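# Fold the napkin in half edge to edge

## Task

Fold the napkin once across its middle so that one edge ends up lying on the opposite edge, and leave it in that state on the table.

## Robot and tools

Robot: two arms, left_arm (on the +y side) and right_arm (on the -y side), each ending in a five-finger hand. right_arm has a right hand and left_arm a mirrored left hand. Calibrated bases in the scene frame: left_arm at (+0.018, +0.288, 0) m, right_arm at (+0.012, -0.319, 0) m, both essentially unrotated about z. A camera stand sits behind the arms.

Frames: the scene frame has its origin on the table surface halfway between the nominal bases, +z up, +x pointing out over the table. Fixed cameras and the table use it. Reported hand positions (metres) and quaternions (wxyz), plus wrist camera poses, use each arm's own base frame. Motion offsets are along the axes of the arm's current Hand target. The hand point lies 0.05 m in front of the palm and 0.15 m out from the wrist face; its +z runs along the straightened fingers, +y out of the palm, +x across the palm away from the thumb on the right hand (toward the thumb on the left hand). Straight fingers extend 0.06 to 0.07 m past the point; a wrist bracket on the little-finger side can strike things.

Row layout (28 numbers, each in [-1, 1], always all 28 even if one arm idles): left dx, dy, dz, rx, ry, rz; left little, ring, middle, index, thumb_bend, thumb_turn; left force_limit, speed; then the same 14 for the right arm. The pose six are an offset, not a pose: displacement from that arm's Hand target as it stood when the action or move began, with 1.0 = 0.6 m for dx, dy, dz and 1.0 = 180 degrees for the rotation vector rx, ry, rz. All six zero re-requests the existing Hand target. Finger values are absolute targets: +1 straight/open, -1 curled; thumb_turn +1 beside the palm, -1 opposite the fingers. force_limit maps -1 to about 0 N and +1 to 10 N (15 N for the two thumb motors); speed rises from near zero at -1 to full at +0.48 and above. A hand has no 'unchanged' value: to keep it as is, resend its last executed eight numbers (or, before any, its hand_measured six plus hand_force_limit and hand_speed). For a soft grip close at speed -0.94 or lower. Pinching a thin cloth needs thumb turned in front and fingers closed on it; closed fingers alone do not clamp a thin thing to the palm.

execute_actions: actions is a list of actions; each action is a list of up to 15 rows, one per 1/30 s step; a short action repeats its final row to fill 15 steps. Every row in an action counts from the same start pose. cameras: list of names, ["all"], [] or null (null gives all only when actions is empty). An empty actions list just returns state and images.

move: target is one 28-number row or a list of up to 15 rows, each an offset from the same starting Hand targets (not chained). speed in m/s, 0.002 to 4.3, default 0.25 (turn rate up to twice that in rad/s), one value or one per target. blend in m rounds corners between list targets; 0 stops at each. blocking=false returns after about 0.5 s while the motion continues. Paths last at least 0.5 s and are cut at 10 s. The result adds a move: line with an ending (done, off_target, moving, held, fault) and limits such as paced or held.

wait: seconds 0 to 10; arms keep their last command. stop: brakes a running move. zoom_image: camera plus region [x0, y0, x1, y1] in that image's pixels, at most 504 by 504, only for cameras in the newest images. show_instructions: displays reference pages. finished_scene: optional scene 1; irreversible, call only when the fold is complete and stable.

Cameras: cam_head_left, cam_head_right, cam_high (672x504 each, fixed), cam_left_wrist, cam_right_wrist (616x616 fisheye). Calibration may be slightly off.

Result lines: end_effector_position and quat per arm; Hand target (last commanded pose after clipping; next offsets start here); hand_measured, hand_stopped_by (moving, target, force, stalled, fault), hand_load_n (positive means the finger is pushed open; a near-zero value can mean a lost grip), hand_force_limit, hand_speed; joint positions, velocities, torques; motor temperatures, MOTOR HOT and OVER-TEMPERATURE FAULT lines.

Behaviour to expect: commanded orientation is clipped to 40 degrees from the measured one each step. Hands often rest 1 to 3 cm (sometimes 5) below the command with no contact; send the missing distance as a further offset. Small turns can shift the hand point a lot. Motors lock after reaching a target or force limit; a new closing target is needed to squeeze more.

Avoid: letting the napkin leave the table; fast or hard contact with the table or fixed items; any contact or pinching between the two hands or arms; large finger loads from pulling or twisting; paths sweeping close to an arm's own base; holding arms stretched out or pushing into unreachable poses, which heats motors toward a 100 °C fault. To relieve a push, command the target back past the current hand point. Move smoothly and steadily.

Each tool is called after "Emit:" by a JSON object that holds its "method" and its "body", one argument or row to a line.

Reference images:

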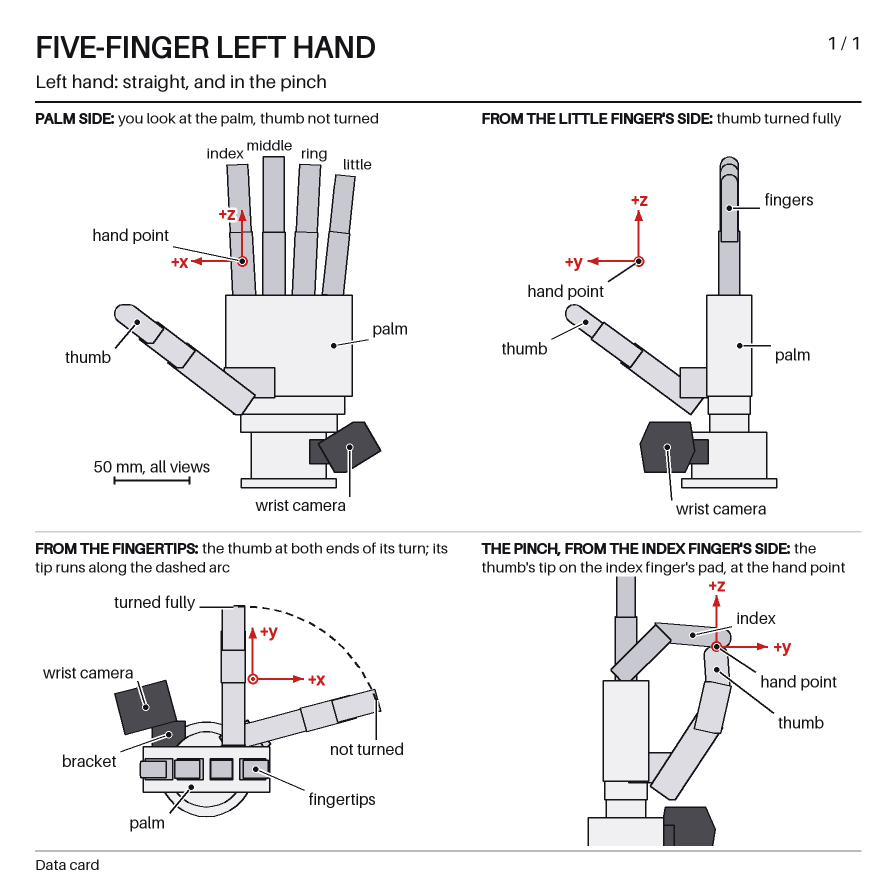

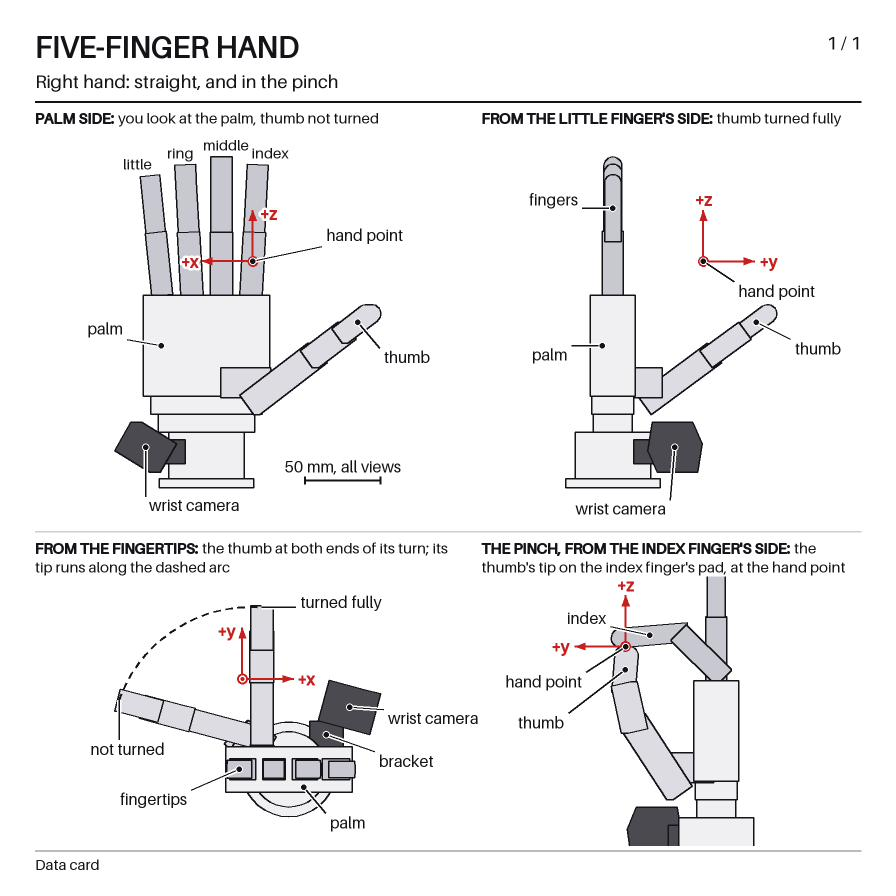

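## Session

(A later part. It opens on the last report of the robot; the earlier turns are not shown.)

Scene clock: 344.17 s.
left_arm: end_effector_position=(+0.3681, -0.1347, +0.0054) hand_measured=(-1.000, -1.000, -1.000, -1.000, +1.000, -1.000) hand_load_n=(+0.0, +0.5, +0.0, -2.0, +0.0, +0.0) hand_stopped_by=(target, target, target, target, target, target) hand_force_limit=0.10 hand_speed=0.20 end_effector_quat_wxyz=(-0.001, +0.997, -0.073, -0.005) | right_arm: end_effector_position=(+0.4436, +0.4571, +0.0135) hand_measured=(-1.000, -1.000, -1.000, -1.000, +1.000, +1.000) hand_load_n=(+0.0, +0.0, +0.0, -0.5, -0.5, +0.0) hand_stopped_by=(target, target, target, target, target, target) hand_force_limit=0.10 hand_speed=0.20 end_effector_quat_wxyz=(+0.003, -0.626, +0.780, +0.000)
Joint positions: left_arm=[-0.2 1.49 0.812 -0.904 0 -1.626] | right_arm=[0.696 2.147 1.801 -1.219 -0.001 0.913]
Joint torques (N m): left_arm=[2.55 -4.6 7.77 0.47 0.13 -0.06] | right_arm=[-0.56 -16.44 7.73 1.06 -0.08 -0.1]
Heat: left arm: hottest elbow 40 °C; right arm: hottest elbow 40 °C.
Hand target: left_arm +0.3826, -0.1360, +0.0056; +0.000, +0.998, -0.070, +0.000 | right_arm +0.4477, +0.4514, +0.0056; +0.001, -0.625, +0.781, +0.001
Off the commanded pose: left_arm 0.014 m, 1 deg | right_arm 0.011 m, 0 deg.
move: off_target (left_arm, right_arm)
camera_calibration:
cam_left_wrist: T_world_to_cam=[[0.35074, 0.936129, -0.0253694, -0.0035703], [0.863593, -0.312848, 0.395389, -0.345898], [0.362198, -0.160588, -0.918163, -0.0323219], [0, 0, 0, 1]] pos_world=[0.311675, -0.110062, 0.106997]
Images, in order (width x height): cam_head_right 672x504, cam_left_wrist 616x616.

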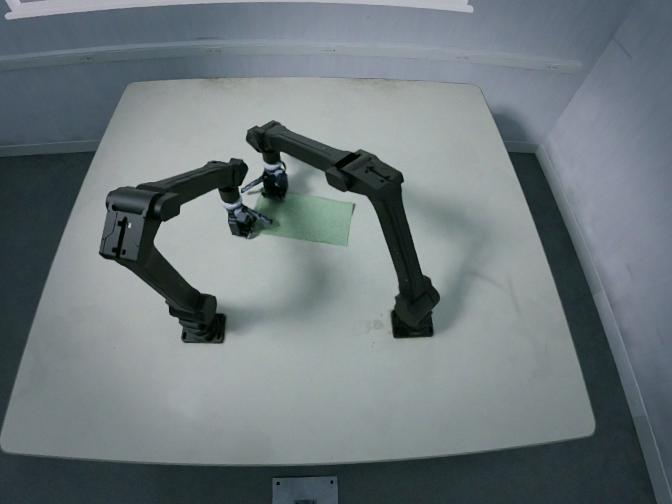

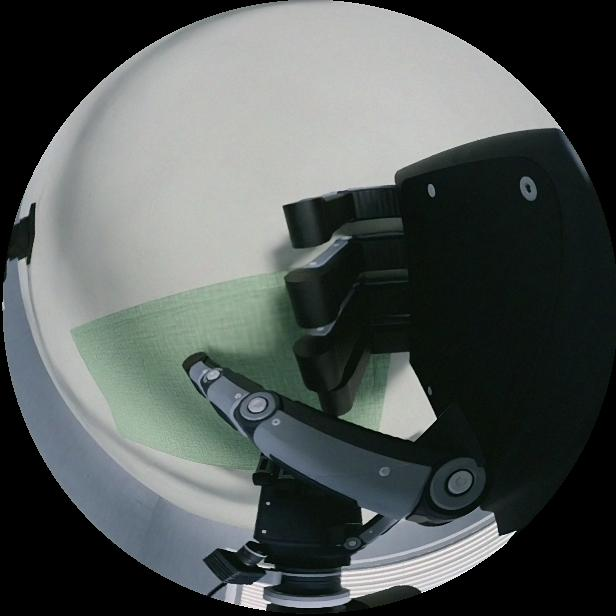

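Emit:
{"method": "execute_actions", "body": {
  "actions": [],
  "cameras": ["cam_head_right","cam_left_wrist"]
}}

Emit:
{"method": "zoom_image", "body": {
  "camera": "cam_head_right",
  "region": [235, 170, 375, 250]
}}

Scene clock: 345.23 s.
left_arm: end_effector_position=(+0.3681, -0.1347, +0.0054) hand_measured=(-1.000, -1.000, -1.000, -1.000, +1.000, -1.000) hand_load_n=(+0.0, +0.0, +0.0, -1.5, -0.5, +0.0) hand_stopped_by=(target, target, target, target, target, target) hand_force_limit=0.10 hand_speed=0.20 end_effector_quat_wxyz=(-0.001, +0.997, -0.073, -0.005) | right_arm: end_effector_position=(+0.4436, +0.4571, +0.0135) hand_measured=(-1.000, -1.000, -1.000, -1.000, +1.000, +1.000) hand_load_n=(+0.0, +0.0, +0.0, -0.5, +0.0, +0.0) hand_stopped_by=(target, target, target, target, target, target) hand_force_limit=0.10 hand_speed=0.20 end_effector_quat_wxyz=(+0.003, -0.626, +0.780, +0.000)
Joint positions: left_arm=[-0.2 1.49 0.812 -0.904 0 -1.626] | right_arm=[0.696 2.147 1.801 -1.219 -0.001 0.913]
Joint velocities: within noise
Joint torques (N m): left_arm=[2.26 -4.48 7.88 0.49 0.13 -0.08] | right_arm=[-1.55 -17.2 7.77 1.18 -0.06 -0.13]
Motor temperatures (°C): left_arm=[37 37 40 30 31 34] | right_arm=[38 35 40 33 33 30]
Heat: left arm: hottest elbow 40 °C; right arm: hottest elbow 40 °C.
Hand target: left_arm +0.3826, -0.1360, +0.0056; +0.000, +0.998, -0.070, +0.000 | right_arm +0.4477, +0.4514, +0.0056; +0.001, -0.625, +0.781, +0.001
Off the commanded pose: left_arm 0.014 m, 1 deg | right_arm 0.011 m, 0 deg.
camera_calibration:
cam_left_wrist: T_world_to_cam=[[0.35074, 0.936129, -0.0253694, -0.0035703], [0.863593, -0.312848, 0.395389, -0.345898], [0.362198, -0.160588, -0.918163, -0.0323219], [0, 0, 0, 1]] pos_world=[0.311675, -0.110062, 0.106997]
Images, in order (width x height): cam_head_right 672x504, cam_left_wrist 616x616.

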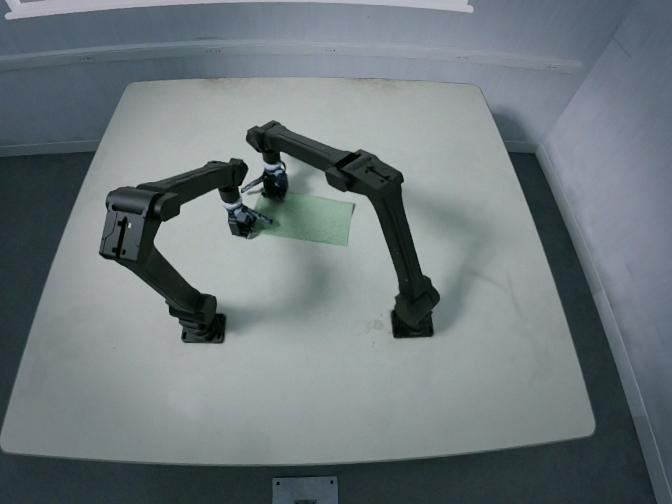

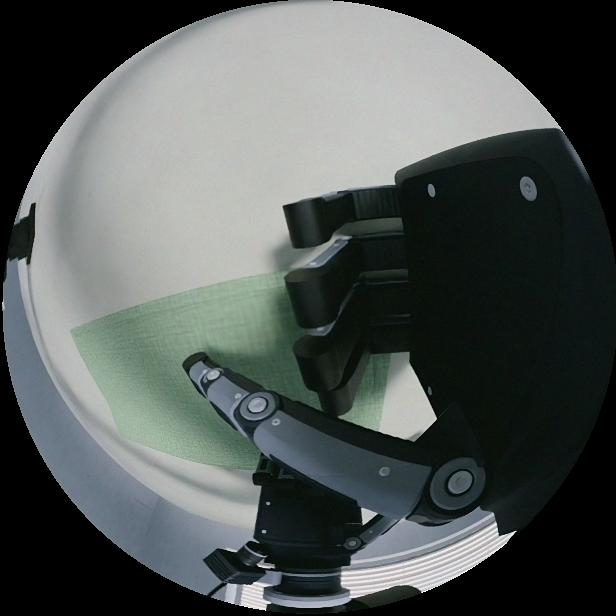

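Scaled by 3.600 from the camera's 672x504 image, which has a finer 960x720 frame.

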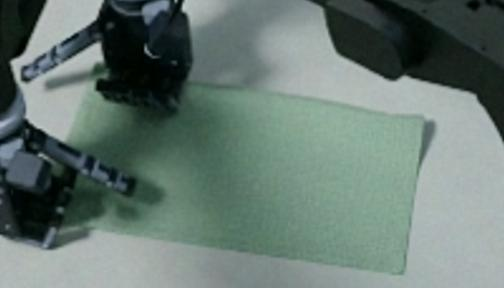

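Emit:
{"method": "move", "body": {
  "target": [0.035,0,0,0,0,0,-1,-1,-1,-1,1,-1,0.1,0.2,0,0,0,0,0,0,-1,-1,-1,-1,1,1,0.1,0.2],
  "speed": 0.03,
  "cameras": ["cam_head_right"]
}}

Emit:
{"method": "zoom_image", "body": {
  "camera": "cam_head_right",
  "region": [235, 170, 375, 250]
}}

Scene clock: 346.60 s.
left_arm: end_effector_position=(+0.3910, -0.1394, +0.0063) hand_measured=(-1.000, -1.000, -1.000, -1.000, +1.000, -1.000) hand_load_n=(+0.0, +0.0, +0.0, -1.5, -0.5, +0.0) hand_stopped_by=(target, target, target, target, target, target) hand_force_limit=0.10 hand_speed=0.20 end_effector_quat_wxyz=(+0.000, +0.997, -0.073, -0.001) | right_arm: end_effector_position=(+0.4436, +0.4571, +0.0135) hand_measured=(-1.000, -1.000, -1.000, -1.000, +1.000, +1.000) hand_load_n=(+0.0, +0.0, +0.0, -0.5, +0.0, +0.0) hand_stopped_by=(target, target, target, target, target, target) hand_force_limit=0.10 hand_speed=0.20 end_effector_quat_wxyz=(+0.003, -0.626, +0.780, +0.000)
Joint positions: left_arm=[-0.2 1.538 0.87 -0.904 0 -1.626] | right_arm=[0.696 2.147 1.801 -1.219 -0.001 0.913]
Joint torques (N m): left_arm=[2.61 -4.78 7.94 0.17 0.13 -0.04] | right_arm=[-0.91 -16.73 7.83 1.09 -0.11 -0.11]
Heat: left arm: hottest elbow 40 °C; right arm: hottest elbow 40 °C.
Hand target: left_arm +0.4033, -0.1389, +0.0055; +0.000, +0.998, -0.070, +0.000 | right_arm +0.4477, +0.4514, +0.0056; +0.001, -0.625, +0.781, +0.001
Off the commanded pose: left_arm 0.012 m, 0 deg | right_arm 0.011 m, 0 deg.
move: off_target (left_arm, right_arm)
Images, in order (width x height): cam_head_right 672x504.

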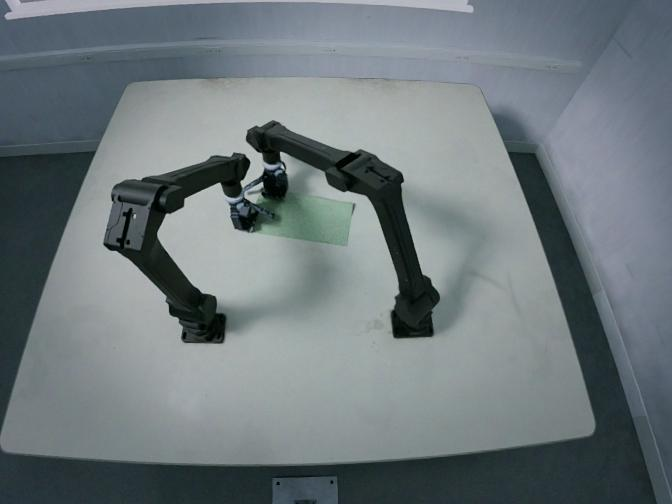

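Scaled by 3.600 from the camera's 672x504 image, which has a finer 960x720 frame.

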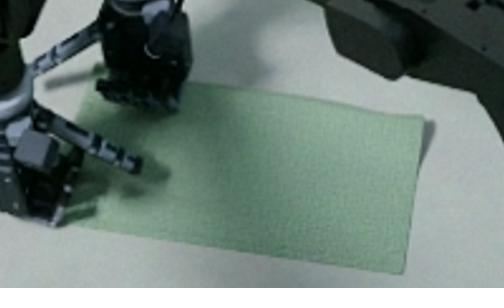

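Emit:
{"method": "zoom_image", "body": {
  "camera": "cam_head_right",
  "region": [235, 185, 305, 245]
}}

Emit:
{"method": "execute_actions", "body": {
  "actions": [],
  "cameras": ["cam_left_wrist","cam_right_wrist","cam_high"]
}}

Emit:
{"method": "zoom_image", "body": {
  "camera": "cam_left_wrist",
  "region": [100, 260, 420, 480]
}}

Emit:
{"method": "zoom_image", "body": {
  "camera": "cam_high",
  "region": [300, 200, 520, 330]
}}

Scaled by 7.200 from the camera's 672x504 image, which has a finer 960x720 frame.

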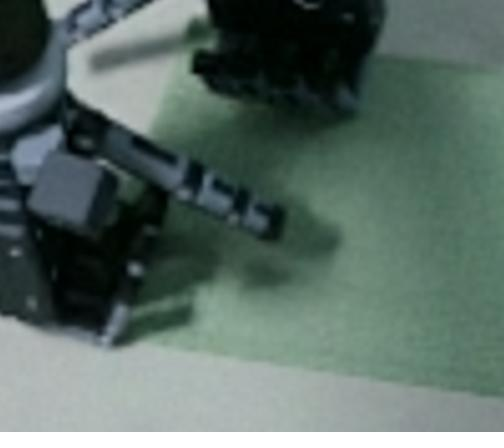

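Scene clock: 346.80 s.
left_arm: end_effector_position=(+0.3910, -0.1394, +0.0063) hand_measured=(-1.000, -1.000, -1.000, -1.000, +1.000, -1.000) hand_load_n=(+0.0, +0.0, +0.0, -1.5, -0.5, +0.0) hand_stopped_by=(target, target, target, target, target, target) hand_force_limit=0.10 hand_speed=0.20 end_effector_quat_wxyz=(+0.000, +0.997, -0.073, -0.001) | right_arm: end_effector_position=(+0.4436, +0.4571, +0.0135) hand_measured=(-1.000, -1.000, -1.000, -1.000, +1.000, +1.000) hand_load_n=(+0.0, +0.0, +0.5, +0.0, +0.0, +0.0) hand_stopped_by=(target, target, target, target, target, target) hand_force_limit=0.10 hand_speed=0.20 end_effector_quat_wxyz=(+0.003, -0.626, +0.780, +0.000)
Joint positions: left_arm=[-0.2 1.538 0.87 -0.904 0 -1.626] | right_arm=[0.696 2.147 1.801 -1.219 -0.001 0.913]
Joint velocities: within noise
Joint torques (N m): left_arm=[2.67 -5.07 7.97 0.18 0.12 -0.04] | right_arm=[-0.97 -16.91 7.83 1.09 -0.08 -0.12]
Motor temperatures (°C): left_arm=[37 37 40 30 31 34] | right_arm=[38 35 40 33 33 30]
Heat: left arm: hottest elbow 40 °C; right arm: hottest elbow 40 °C.
Hand target: left_arm +0.4033, -0.1389, +0.0055; +0.000, +0.998, -0.070, +0.000 | right_arm +0.4477, +0.4514, +0.0056; +0.001, -0.625, +0.781, +0.001
Off the commanded pose: left_arm 0.012 m, 0 deg | right_arm 0.011 m, 0 deg.
camera_calibration:
cam_left_wrist: T_world_to_cam=[[0.351039, 0.936055, -0.0239219, -0.00728984], [0.85986, -0.31214, 0.403991, -0.365902], [0.370691, -0.162386, -0.91445, -0.0441288], [0, 0, 0, 1]] pos_world=[0.333541, -0.114555, 0.107293]
cam_right_wrist: T_world_to_cam=[[-0.993784, -0.110718, -0.0116256, 0.488392], [-0.0977153, 0.817477, 0.567611, -0.347645], [-0.0533409, 0.565219, -0.823215, -0.10821], [0, 0, 0, 1]] pos_world=[0.445614, 0.399428, 0.113925]
Images, in order (width x height): cam_high 672x504, cam_left_wrist 616x616, cam_right_wrist 616x616.

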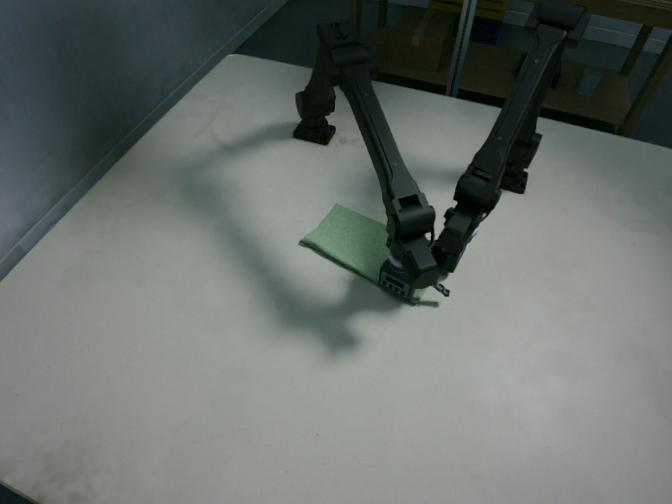

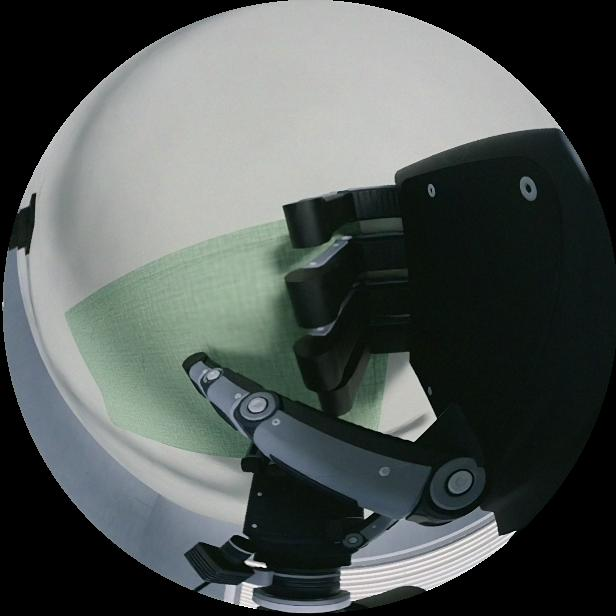

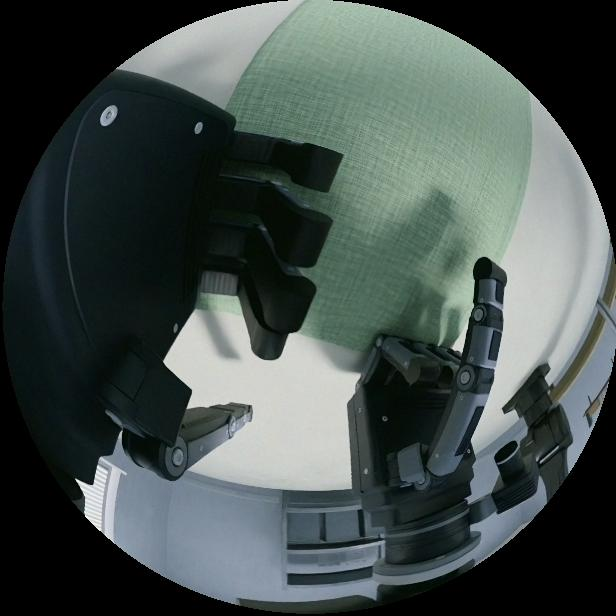

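Scaled by 1.575 from the camera's 616x616 image, which has a finer 880x880 frame.

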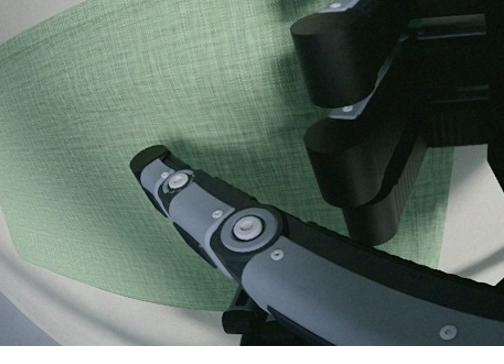

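Scaled by 2.291 from the camera's 672x504 image, which has a finer 960x720 frame.

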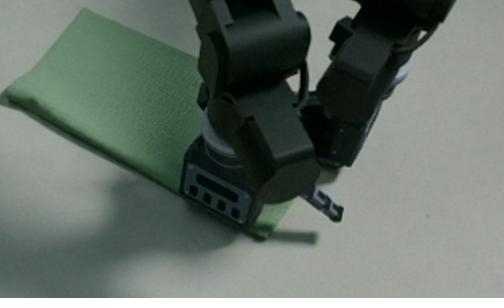

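Emit:
{"method": "move", "body": {
  "target": [0,0,-0.2,0,0,0,-1,-1,-1,-1,1,-1,0.1,0.2,0,0,-0.2,0,0,0,-1,-1,-1,-1,1,1,0.1,0.2],
  "speed": 0.15,
  "cameras": []
}}

Emit:
{"method": "move", "body": {
  "target": [0,0,0,0,0,0.2,-1,-1,-1,-1,1,-1,0.1,0.2,0,-0.17,-0.1,0,0,0,-1,-1,-1,-1,1,1,0.1,0.2],
  "speed": 0.3,
  "cameras": ["cam_head_right"]
}}

Emit:
{"method": "zoom_image", "body": {
  "camera": "cam_head_right",
  "region": [235, 170, 375, 250]
}}

Scene clock: 351.93 s.
left_arm: end_effector_position=(+0.3870, -0.1386, +0.1060) hand_measured=(-1.000, -1.000, -1.000, -1.000, +1.000, -1.000) hand_load_n=(+0.0, +0.0, +0.0, +0.0, +0.0, +0.0) hand_stopped_by=(target, target, target, target, target, target) hand_force_limit=0.10 hand_speed=0.20 end_effector_quat_wxyz=(-0.002, +0.997, -0.073, -0.019) | right_arm: end_effector_position=(+0.4303, +0.4460, +0.1046) hand_measured=(-1.000, -1.000, -1.000, -1.000, +1.000, +1.000) hand_load_n=(+0.0, +0.0, +0.5, +0.0, +0.0, +0.0) hand_stopped_by=(target, target, target, target, target, target) hand_force_limit=0.10 hand_speed=0.20 end_effector_quat_wxyz=(-0.023, -0.626, +0.779, +0.000)
Joint positions: left_arm=[-0.2 1.409 1.034 -1.235 0 -1.626] | right_arm=[0.696 2.072 1.92 -1.465 -0.001 0.913]
Joint torques (N m): left_arm=[2.67 -6.95 9.98 -0.2 0.14 -0.02] | right_arm=[-0.79 -17.9 13.64 0.09 -0.05 -0.1]
Heat: left arm: hottest elbow 40 °C; right arm: hottest elbow 40 °C.
Hand target: left_arm +0.4034, -0.1389, +0.1255; +0.000, +0.998, -0.070, +0.000 | right_arm +0.4477, +0.4511, +0.1257; +0.001, -0.625, +0.781, +0.001
Off the commanded pose: left_arm 0.025 m, 2 deg | right_arm 0.028 m, 3 deg.
move: off_target (left_arm, right_arm)
No camera images: "cameras" was empty.

Scene clock: 354.00 s.
left_arm: end_effector_position=(+0.3875, -0.1390, +0.1138) hand_measured=(-1.000, -1.000, -1.000, -1.000, +1.000, -1.000) hand_load_n=(+0.0, +0.0, +0.0, +0.0, +0.0, +0.0) hand_stopped_by=(target, target, target, target, target, target) hand_force_limit=0.10 hand_speed=0.20 end_effector_quat_wxyz=(+0.001, +0.928, -0.372, -0.011) | right_arm: end_effector_position=(+0.5358, +0.4260, +0.1695) hand_measured=(-1.000, -1.000, -1.000, -1.000, +1.000, +1.000) hand_load_n=(+0.0, +0.0, +0.0, +0.0, +0.0, +0.0) hand_stopped_by=(target, target, target, target, target, target) hand_force_limit=0.10 hand_speed=0.20 end_effector_quat_wxyz=(+0.018, -0.620, +0.784, +0.002)
Joint positions: left_arm=[-0.181 1.494 1.143 -1.241 -0.003 -0.989] | right_arm=[0.575 2.253 2.4 -1.682 -0.008 0.809]
Joint torques (N m): left_arm=[2.55 -6.83 10.22 -0.27 0.23 0.08] | right_arm=[-0.15 -19.31 13.93 0.32 -0.11 -0.11]
Heat: left arm: hottest elbow 40 °C; right arm: hottest elbow 41 °C.
Hand target: left_arm +0.4034, -0.1390, +0.1255; +0.000, +0.927, -0.375, +0.000 | right_arm +0.5473, +0.4285, +0.1856; +0.001, -0.625, +0.781, +0.001
Off the commanded pose: left_arm 0.020 m, 1 deg | right_arm 0.020 m, 2 deg.
joint sent to its limit (right arm) — joint 4 (wrist pitch), lower limit. The joint targets are off in orientation, not in position.
move: off_target (left_arm, right_arm)
Images, in order (width x height): cam_head_right 672x504.

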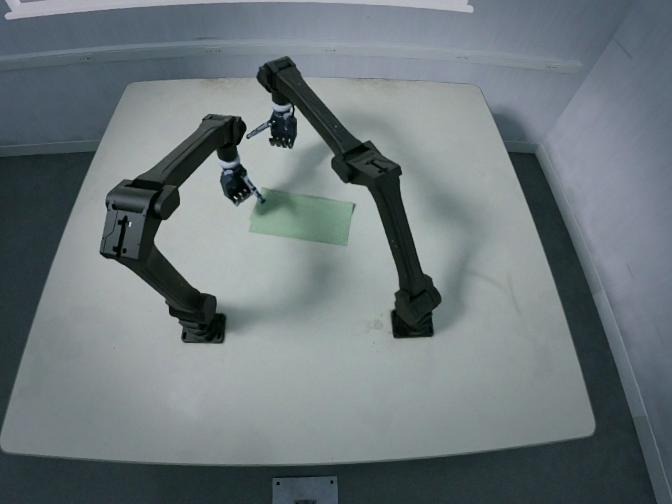

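Scaled by 3.600 from the camera's 672x504 image, which has a finer 960x720 frame.

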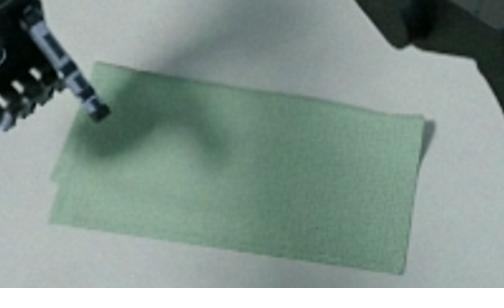

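Emit:
{"method": "move", "body": {
  "target": [
    [-0.02,0.02,0,0,0,0.4,-1,-1,-1,-1,1,-1,0.1,0.2,0,0,0,0,0,0,-1,-1,-1,-1,1,1,0.1,0.2],
    [-0.05,0.04,0,0,0,0.75,-1,-1,-1,-1,1,-1,0.1,0.2,0,0,0,0,0,0,-1,-1,-1,-1,1,1,0.1,0.2],
    [-0.0861,0.0625,0.03,0.0916,0.3177,0.7671,-1,-1,0.4,0.4,0.7,-1,0.1,0.2,0,0,0,0,0,0,-1,-1,-1,-1,1,1,0.1,0.2]
  ],
  "speed": 0.6,
  "blend": 0.02,
  "cameras": ["cam_head_right","cam_left_wrist"]
}}

Emit:
{"method": "zoom_image", "body": {
  "camera": "cam_head_right",
  "region": [235, 170, 375, 250]
}}

Scene clock: 359.93 s.
left_arm: end_effector_position=(+0.3380, -0.1322, +0.1083) hand_measured=(-1.000, -1.000, +0.400, +0.400, +0.700, -1.000) hand_load_n=(+0.0, +0.0, +0.0, +0.0, +0.0, +0.0) hand_stopped_by=(target, target, target, target, target, target) hand_force_limit=0.10 hand_speed=0.20 end_effector_quat_wxyz=(-0.037, +0.096, +0.920, -0.379) | right_arm: end_effector_position=(+0.5358, +0.4260, +0.1695) hand_measured=(-1.000, -1.000, -1.000, -1.000, +1.000, +1.000) hand_load_n=(+0.0, +0.0, +0.0, +0.0, +0.0, +0.0) hand_stopped_by=(target, target, target, target, target, target) hand_force_limit=0.10 hand_speed=0.20 end_effector_quat_wxyz=(+0.018, -0.620, +0.784, +0.002)
Joint positions: left_arm=[-0.118 1.453 1.044 -1.243 0.778 1.695] | right_arm=[0.575 2.253 2.4 -1.682 -0.008 0.809]
Joint torques (N m): left_arm=[2.55 -6.12 7.3 -0.31 0.67 0.07] | right_arm=[-0.91 -18.49 13.96 0.23 -0.15 -0.1]
Heat: left arm: hottest elbow 40 °C; right arm: hottest elbow 42 °C.
Hand target: left_arm +0.3401, -0.1299, +0.1074; -0.040, +0.096, +0.919, -0.381 | right_arm +0.5473, +0.4286, +0.1856; +0.001, -0.625, +0.781, +0.001
Off the commanded pose: left_arm 0.003 m, 0 deg | right_arm 0.020 m, 2 deg.
joint sent to its limit (right arm) — joint 4 (wrist pitch), lower limit. The joint targets are off in orientation, not in position.
move: off_target (right_arm)
camera_calibration:
cam_left_wrist: T_world_to_cam=[[-0.356431, -0.651046, 0.670146, -0.0388236], [-0.792189, 0.590867, 0.152686, 0.345619], [-0.495373, -0.476461, -0.726355, 0.300789], [0, 0, 0, 1]] pos_world=[0.408961, -0.0861767, 0.191726]
Images, in order (width x height): cam_head_right 672x504, cam_left_wrist 616x616.

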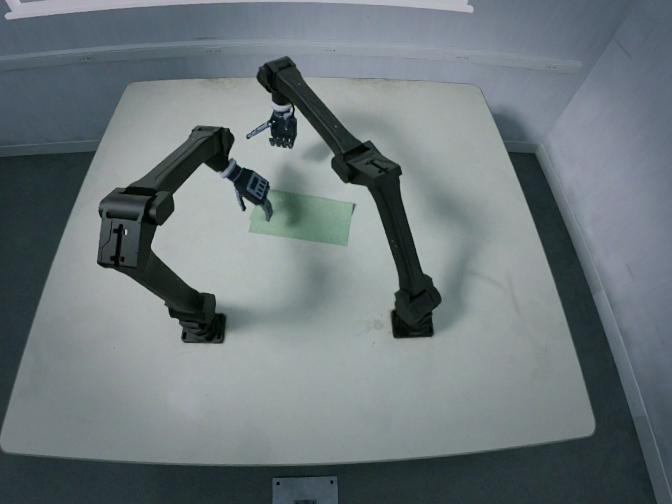

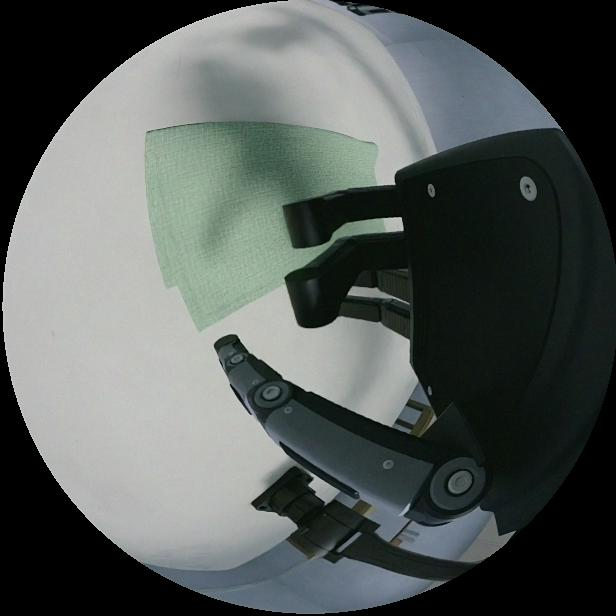

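Scaled by 3.600 from the camera's 672x504 image, which has a finer 960x720 frame.

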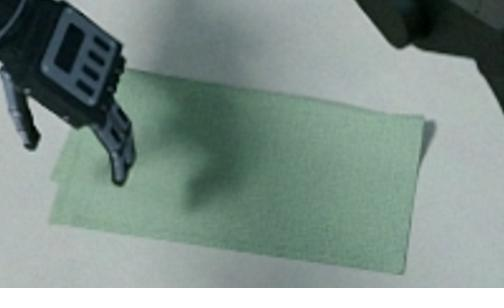

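Emit:
{"method": "move", "body": {
  "target": [-0.0028,0.0562,0.0908,0.0833,0,0,-1,-1,0.2,0.2,0.7,-1,0.1,0,0,0,0,0,0,0,-1,-1,-1,-1,1,1,0.1,0.2],
  "speed": 0.12,
  "cameras": ["cam_left_wrist"]
}}

Emit:
{"method": "execute_actions", "body": {
  "actions": [],
  "cameras": ["cam_head_right","cam_left_wrist"]
}}

Emit:
{"method": "zoom_image", "body": {
  "camera": "cam_head_right",
  "region": [235, 185, 305, 245]
}}

Emit:
{"method": "zoom_image", "body": {
  "camera": "cam_left_wrist",
  "region": [150, 200, 450, 450]
}}

Scene clock: 363.20 s.
left_arm: end_effector_position=(+0.3366, -0.1468, +0.0502) hand_measured=(-1.000, -1.000, +0.200, +0.200, +0.700, -1.000) hand_load_n=(+0.0, +0.0, +0.5, +0.0, +0.0, +0.0) hand_stopped_by=(target, target, target, target, target, target) hand_force_limit=0.10 hand_speed=0.00 end_effector_quat_wxyz=(-0.055, +0.089, +0.862, -0.495) | right_arm: end_effector_position=(+0.5358, +0.4260, +0.1695) hand_measured=(-1.000, -1.000, -1.000, -1.000, +1.000, +1.000) hand_load_n=(+0.0, +0.0, +0.5, +0.0, +0.0, +0.0) hand_stopped_by=(target, target, target, target, target, target) hand_force_limit=0.10 hand_speed=0.20 end_effector_quat_wxyz=(+0.018, -0.620, +0.784, +0.002)
Joint positions: left_arm=[-0.046 1.637 0.98 -1.192 1.02 1.885] | right_arm=[0.575 2.253 2.4 -1.682 -0.008 0.809]
Joint torques (N m): left_arm=[2.49 -7.3 5.44 0.24 0.77 0.08] | right_arm=[-0.67 -18.32 13.81 0.2 -0.09 -0.15]
Heat: left arm: hottest elbow 40 °C; right arm: hottest elbow 42 °C.
Hand target: left_arm +0.3388, -0.1447, +0.0452; -0.052, +0.090, +0.861, -0.497 | right_arm +0.5473, +0.4286, +0.1856; +0.001, -0.625, +0.781, +0.001
Off the commanded pose: left_arm 0.006 m, 0 deg | right_arm 0.020 m, 2 deg.
joint sent to its limit (right arm) — joint 4 (wrist pitch), lower limit. The joint targets are off in orientation, not in position.
move: off_target (right_arm)
camera_calibration:
cam_left_wrist: T_world_to_cam=[[-0.307275, -0.45847, 0.833899, -0.00638469], [-0.783821, 0.618854, 0.0514174, 0.368378], [-0.539635, -0.637829, -0.549517, 0.233219], [0, 0, 0, 1]] pos_world=[0.412634, -0.0821459, 0.114541]
Images, in order (width x height): cam_left_wrist 616x616.

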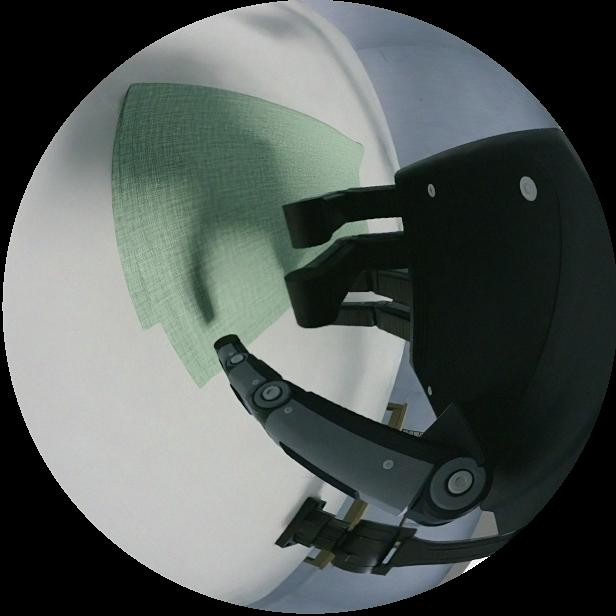

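Scene clock: 363.20 s.
left_arm: end_effector_position=(+0.3366, -0.1468, +0.0502) hand_measured=(-1.000, -1.000, +0.200, +0.200, +0.700, -1.000) hand_load_n=(+0.0, +0.0, +0.5, +0.0, +0.0, +0.0) hand_stopped_by=(target, target, target, target, target, target) hand_force_limit=0.10 hand_speed=0.00 end_effector_quat_wxyz=(-0.055, +0.089, +0.862, -0.495) | right_arm: end_effector_position=(+0.5358, +0.4260, +0.1695) hand_measured=(-1.000, -1.000, -1.000, -1.000, +1.000, +1.000) hand_load_n=(+0.0, +0.0, +0.5, +0.0, +0.0, +0.0) hand_stopped_by=(target, target, target, target, target, target) hand_force_limit=0.10 hand_speed=0.20 end_effector_quat_wxyz=(+0.018, -0.620, +0.784, +0.002)
Joint positions: left_arm=[-0.046 1.637 0.98 -1.192 1.02 1.885] | right_arm=[0.575 2.253 2.4 -1.682 -0.008 0.809]
Joint velocities: within noise
Joint torques (N m): left_arm=[2.49 -7.3 5.44 0.24 0.77 0.08] | right_arm=[-0.67 -18.32 13.81 0.2 -0.09 -0.15]
Motor temperatures (°C): left_arm=[36 37 40 30 31 34] | right_arm=[38 35 42 32 33 30]
Heat: left arm: hottest elbow 40 °C; right arm: hottest elbow 42 °C.
Hand target: left_arm +0.3388, -0.1447, +0.0452; -0.052, +0.090, +0.861, -0.497 | right_arm +0.5473, +0.4286, +0.1856; +0.001, -0.625, +0.781, +0.001
Off the commanded pose: left_arm 0.006 m, 0 deg | right_arm 0.020 m, 2 deg.
camera_calibration:
cam_left_wrist: T_world_to_cam=[[-0.307275, -0.45847, 0.833899, -0.00638469], [-0.783821, 0.618854, 0.0514174, 0.368378], [-0.539635, -0.637829, -0.549517, 0.233219], [0, 0, 0, 1]] pos_world=[0.412634, -0.0821459, 0.114541]
Images, in order (width x height): cam_head_right 672x504, cam_left_wrist 616x616.

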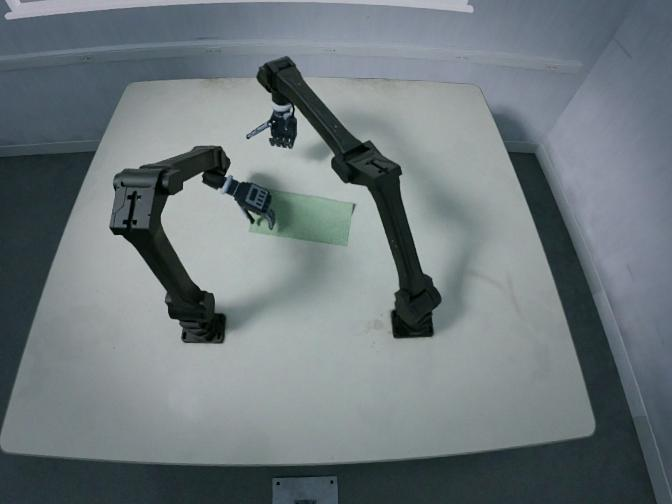

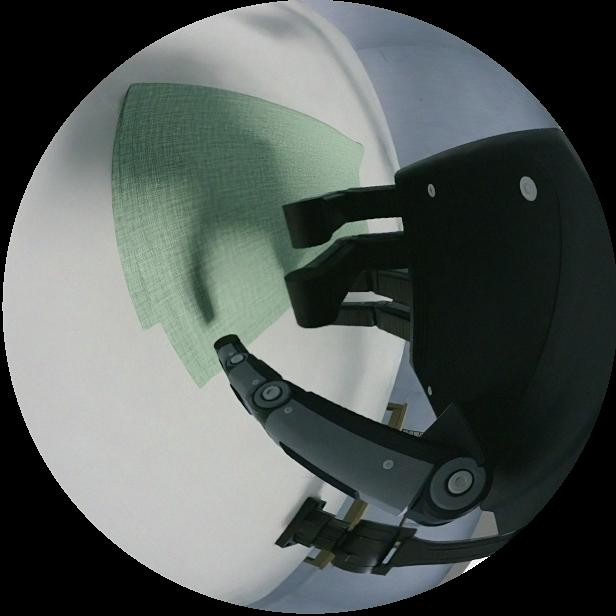

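Scaled by 7.200 from the camera's 672x504 image, which has a finer 960x720 frame.

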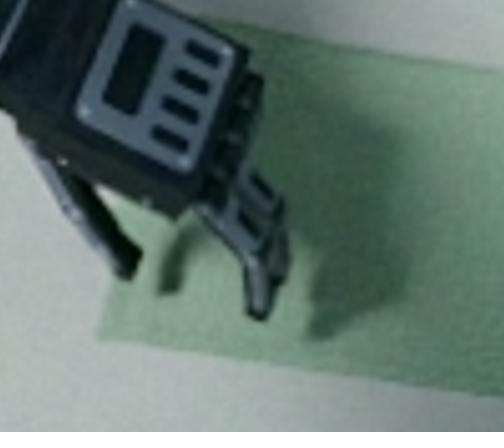

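Scaled by 1.680 from the camera's 616x616 image, which has a finer 880x880 frame.

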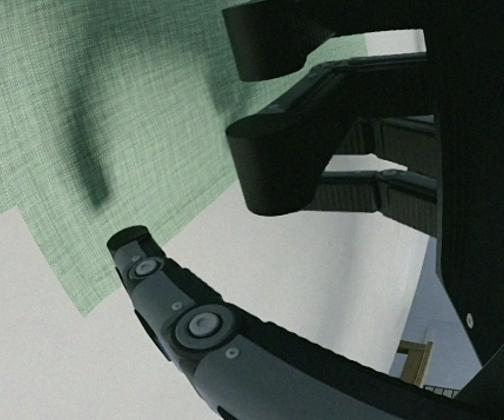

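Emit:
{"method": "move", "body": {
  "target": [-0.015,0.0306,0.0177,0,0,0,-1,-1,0.2,0.2,0.7,-1,0.1,0,0,0,0,0,0,0,-1,-1,-1,-1,1,1,0.1,0.2],
  "speed": 0.08,
  "cameras": ["cam_head_right"]
}}

Emit:
{"method": "zoom_image", "body": {
  "camera": "cam_head_right",
  "region": [235, 185, 305, 245]
}}

Scene clock: 365.60 s.
left_arm: end_effector_position=(+0.3432, -0.1473, +0.0279) hand_measured=(-1.000, -1.000, +0.200, +0.200, +0.700, -1.000) hand_load_n=(+0.0, +0.0, +0.0, +0.0, +0.0, +0.0) hand_stopped_by=(target, target, target, target, target, target) hand_force_limit=0.10 hand_speed=0.00 end_effector_quat_wxyz=(-0.057, +0.088, +0.862, -0.496) | right_arm: end_effector_position=(+0.5358, +0.4260, +0.1695) hand_measured=(-1.000, -1.000, -1.000, -1.000, +1.000, +1.000) hand_load_n=(+0.0, +0.0, +0.0, +0.0, +0.0, +0.0) hand_stopped_by=(target, target, target, target, target, target) hand_force_limit=0.10 hand_speed=0.20 end_effector_quat_wxyz=(+0.018, -0.620, +0.784, +0.002)
Joint positions: left_arm=[-0.046 1.694 0.98 -1.139 1.021 1.885] | right_arm=[0.575 2.253 2.4 -1.682 -0.008 0.809]
Joint torques (N m): left_arm=[2.43 -7.41 5.57 0.32 0.77 0.01] | right_arm=[-0.26 -18.84 13.9 0.38 -0.12 -0.12]
Heat: left arm: hottest elbow 40 °C; right arm: hottest elbow 42 °C.
Hand target: left_arm +0.3476, -0.1466, +0.0240; -0.052, +0.090, +0.861, -0.497 | right_arm +0.5473, +0.4286, +0.1856; +0.001, -0.625, +0.781, +0.001
Off the commanded pose: left_arm 0.006 m, 1 deg | right_arm 0.020 m, 2 deg.
joint sent to its limit (right arm) — joint 4 (wrist pitch), lower limit. The joint targets are off in orientation, not in position.
move: off_target (right_arm)
Images, in order (width x height): cam_head_right 672x504.

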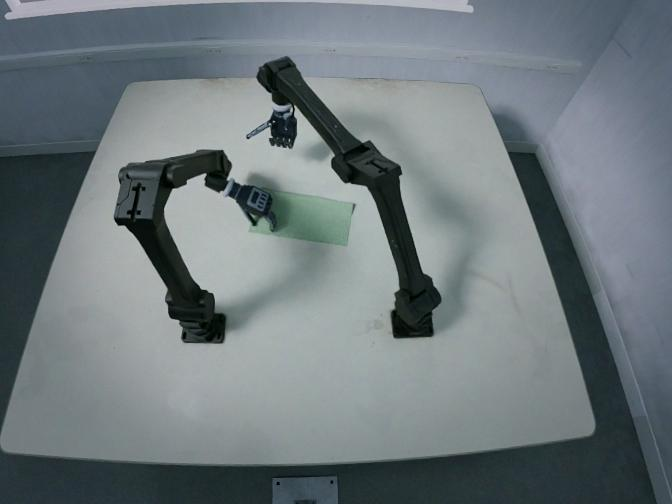

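Scaled by 7.200 from the camera's 672x504 image, which has a finer 960x720 frame.

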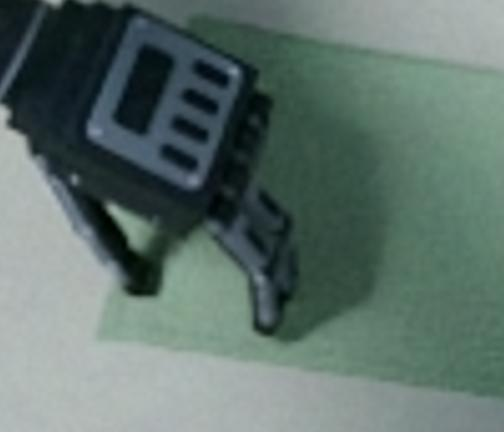

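Emit:
{"method": "move", "body": {
  "target": [0,0.026,0.015,0,0,0,-1,-1,0.2,0.2,0.7,-1,0.1,0,0,0,0,0,0,0,-1,-1,-1,-1,1,1,0.1,0.2],
  "speed": 0.06,
  "cameras": ["cam_head_right"]
}}

Emit:
{"method": "zoom_image", "body": {
  "camera": "cam_head_right",
  "region": [235, 185, 305, 245]
}}

Scene clock: 366.83 s.
left_arm: end_effector_position=(+0.3475, -0.1484, +0.0245) hand_measured=(-1.000, -1.000, +0.200, +0.200, +0.700, -1.000) hand_load_n=(+0.0, +0.0, +0.0, +0.0, -1.0, +3.5) hand_stopped_by=(target, target, target, target, target, target) hand_force_limit=0.10 hand_speed=0.00 end_effector_quat_wxyz=(-0.051, +0.087, +0.861, -0.498) | right_arm: end_effector_position=(+0.5358, +0.4260, +0.1695) hand_measured=(-1.000, -1.000, -1.000, -1.000, +1.000, +1.000) hand_load_n=(+0.0, +0.0, +0.0, +0.0, +0.0, +0.0) hand_stopped_by=(target, target, target, target, target, target) hand_force_limit=0.10 hand_speed=0.20 end_effector_quat_wxyz=(+0.018, -0.620, +0.784, +0.002)
Joint positions: left_arm=[-0.046 1.702 0.98 -1.114 1.028 1.877] | right_arm=[0.575 2.253 2.4 -1.682 -0.008 0.809]
Joint torques (N m): left_arm=[2.26 -5.83 4.55 1.14 0.55 0.1] | right_arm=[-1.14 -19.49 13.85 0.25 -0.12 -0.09]
Heat: left arm: hottest elbow 40 °C; right arm: hottest elbow 43 °C.
Hand target: left_arm +0.3475, -0.1466, +0.0059; -0.052, +0.090, +0.861, -0.497 | right_arm +0.5473, +0.4286, +0.1856; +0.001, -0.625, +0.781, +0.001
Off the commanded pose: left_arm 0.019 m, 0 deg | right_arm 0.020 m, 2 deg.
joint sent to its limit (right arm) — joint 4 (wrist pitch), lower limit. The joint targets are off in orientation, not in position.
move: off_target (left_arm, right_arm)
Images, in order (width x height): cam_head_right 672x504.

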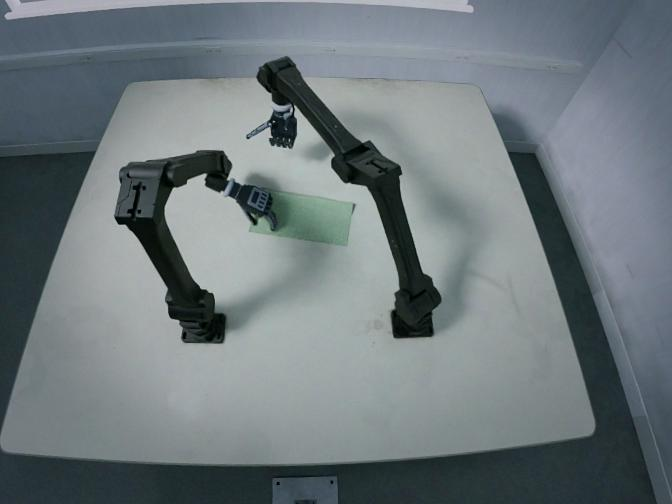

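Scaled by 7.200 from the camera's 672x504 image, which has a finer 960x720 frame.

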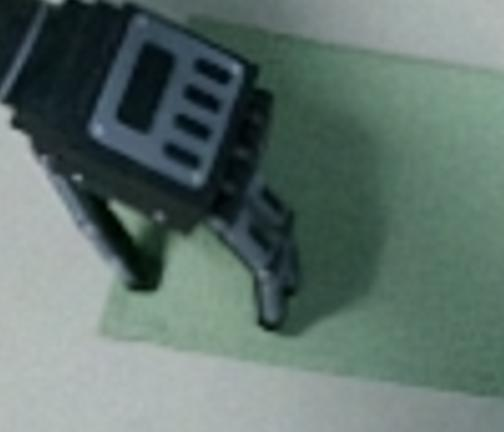

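Emit:
{"method": "move", "body": {
  "target": [0,0.0144,0.0083,0,0,0,-1,-1,-0.1,-0.1,0.35,-1,0.1,-0.8,0,0,0,0,0,0,-1,-1,-1,-1,1,1,0.1,0.2],
  "speed": 0.02,
  "cameras": ["cam_head_right","cam_left_wrist"]
}}

Emit:
{"method": "zoom_image", "body": {
  "camera": "cam_head_right",
  "region": [235, 185, 305, 245]
}}

Emit:
{"method": "zoom_image", "body": {
  "camera": "cam_left_wrist",
  "region": [150, 200, 450, 450]
}}

Scene clock: 368.67 s.
left_arm: end_effector_position=(+0.3523, -0.1497, +0.0202) hand_measured=(-1.000, -1.000, -0.100, -0.100, +0.350, -1.000) hand_load_n=(+0.0, +0.0, -5.5, +0.0, +0.5, +0.0) hand_stopped_by=(target, target, target, target, target, target) hand_force_limit=0.10 hand_speed=-0.80 end_effector_quat_wxyz=(-0.043, +0.088, +0.859, -0.503) | right_arm: end_effector_position=(+0.5358, +0.4260, +0.1695) hand_measured=(-1.000, -1.000, -1.000, -1.000, +1.000, +1.000) hand_load_n=(+0.0, +0.0, +0.0, +0.0, +0.0, +0.0) hand_stopped_by=(target, target, target, target, target, target) hand_force_limit=0.10 hand_speed=0.20 end_effector_quat_wxyz=(+0.018, -0.620, +0.784, +0.002)
Joint positions: left_arm=[-0.043 1.713 0.979 -1.086 1.04 1.876] | right_arm=[0.575 2.253 2.4 -1.682 -0.008 0.809]
Joint torques (N m): left_arm=[1.96 -5.48 4.1 1.11 0.13 0.11] | right_arm=[-0.79 -19.14 13.91 0.29 -0.09 -0.13]
Heat: left arm: hottest elbow 40 °C; right arm: hottest elbow 43 °C.
Hand target: left_arm +0.3474, -0.1466, -0.0040; -0.052, +0.090, +0.861, -0.497 | right_arm +0.5473, +0.4286, +0.1856; +0.001, -0.625, +0.781, +0.001
Off the commanded pose: left_arm 0.025 m, 1 deg | right_arm 0.020 m, 2 deg.
joint sent to its limit (right arm) — joint 4 (wrist pitch), lower limit. The joint targets are off in orientation, not in position.
move: off_target (left_arm, right_arm)
camera_calibration:
cam_left_wrist: T_world_to_cam=[[-0.318128, -0.446323, 0.836415, 0.02775], [-0.7923, 0.609661, 0.0239753, 0.386244], [-0.52063, -0.655064, -0.547572, 0.214178], [0, 0, 0, 1]] pos_world=[0.426357, -0.0827924, 0.0848068]
Images, in order (width x height): cam_head_right 672x504, cam_left_wrist 616x616.

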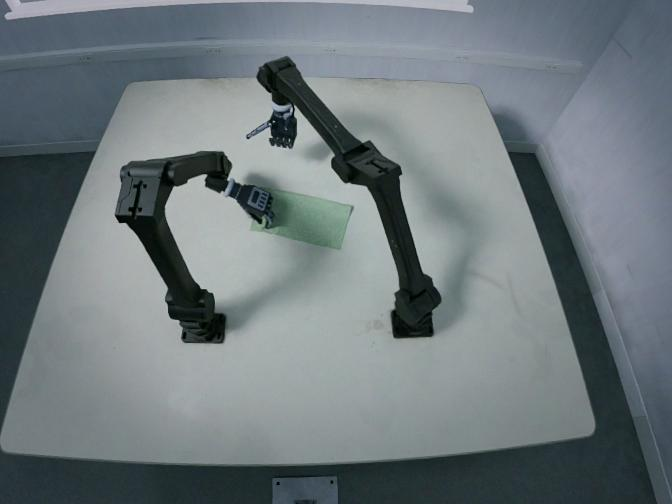

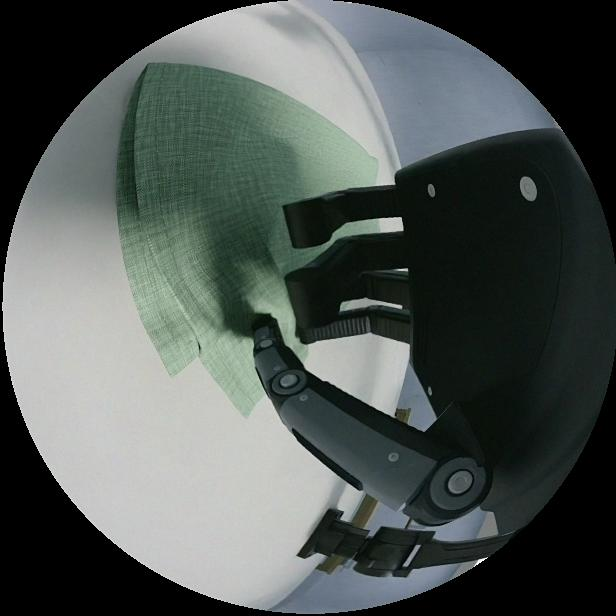

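Scaled by 7.200 from the camera's 672x504 image, which has a finer 960x720 frame.

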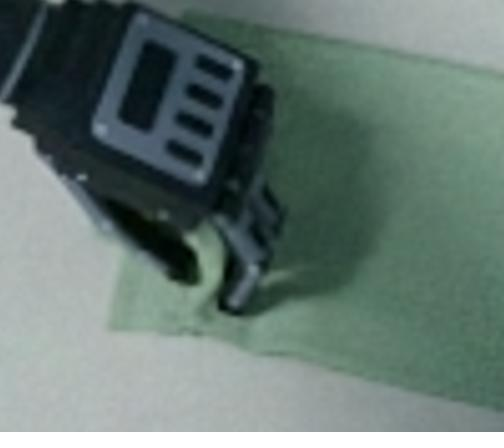

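Scaled by 1.680 from the camera's 616x616 image, which has a finer 880x880 frame.

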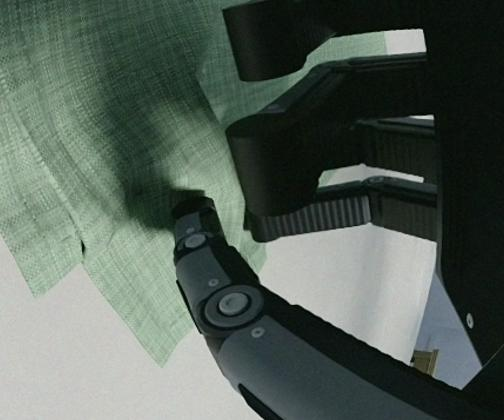

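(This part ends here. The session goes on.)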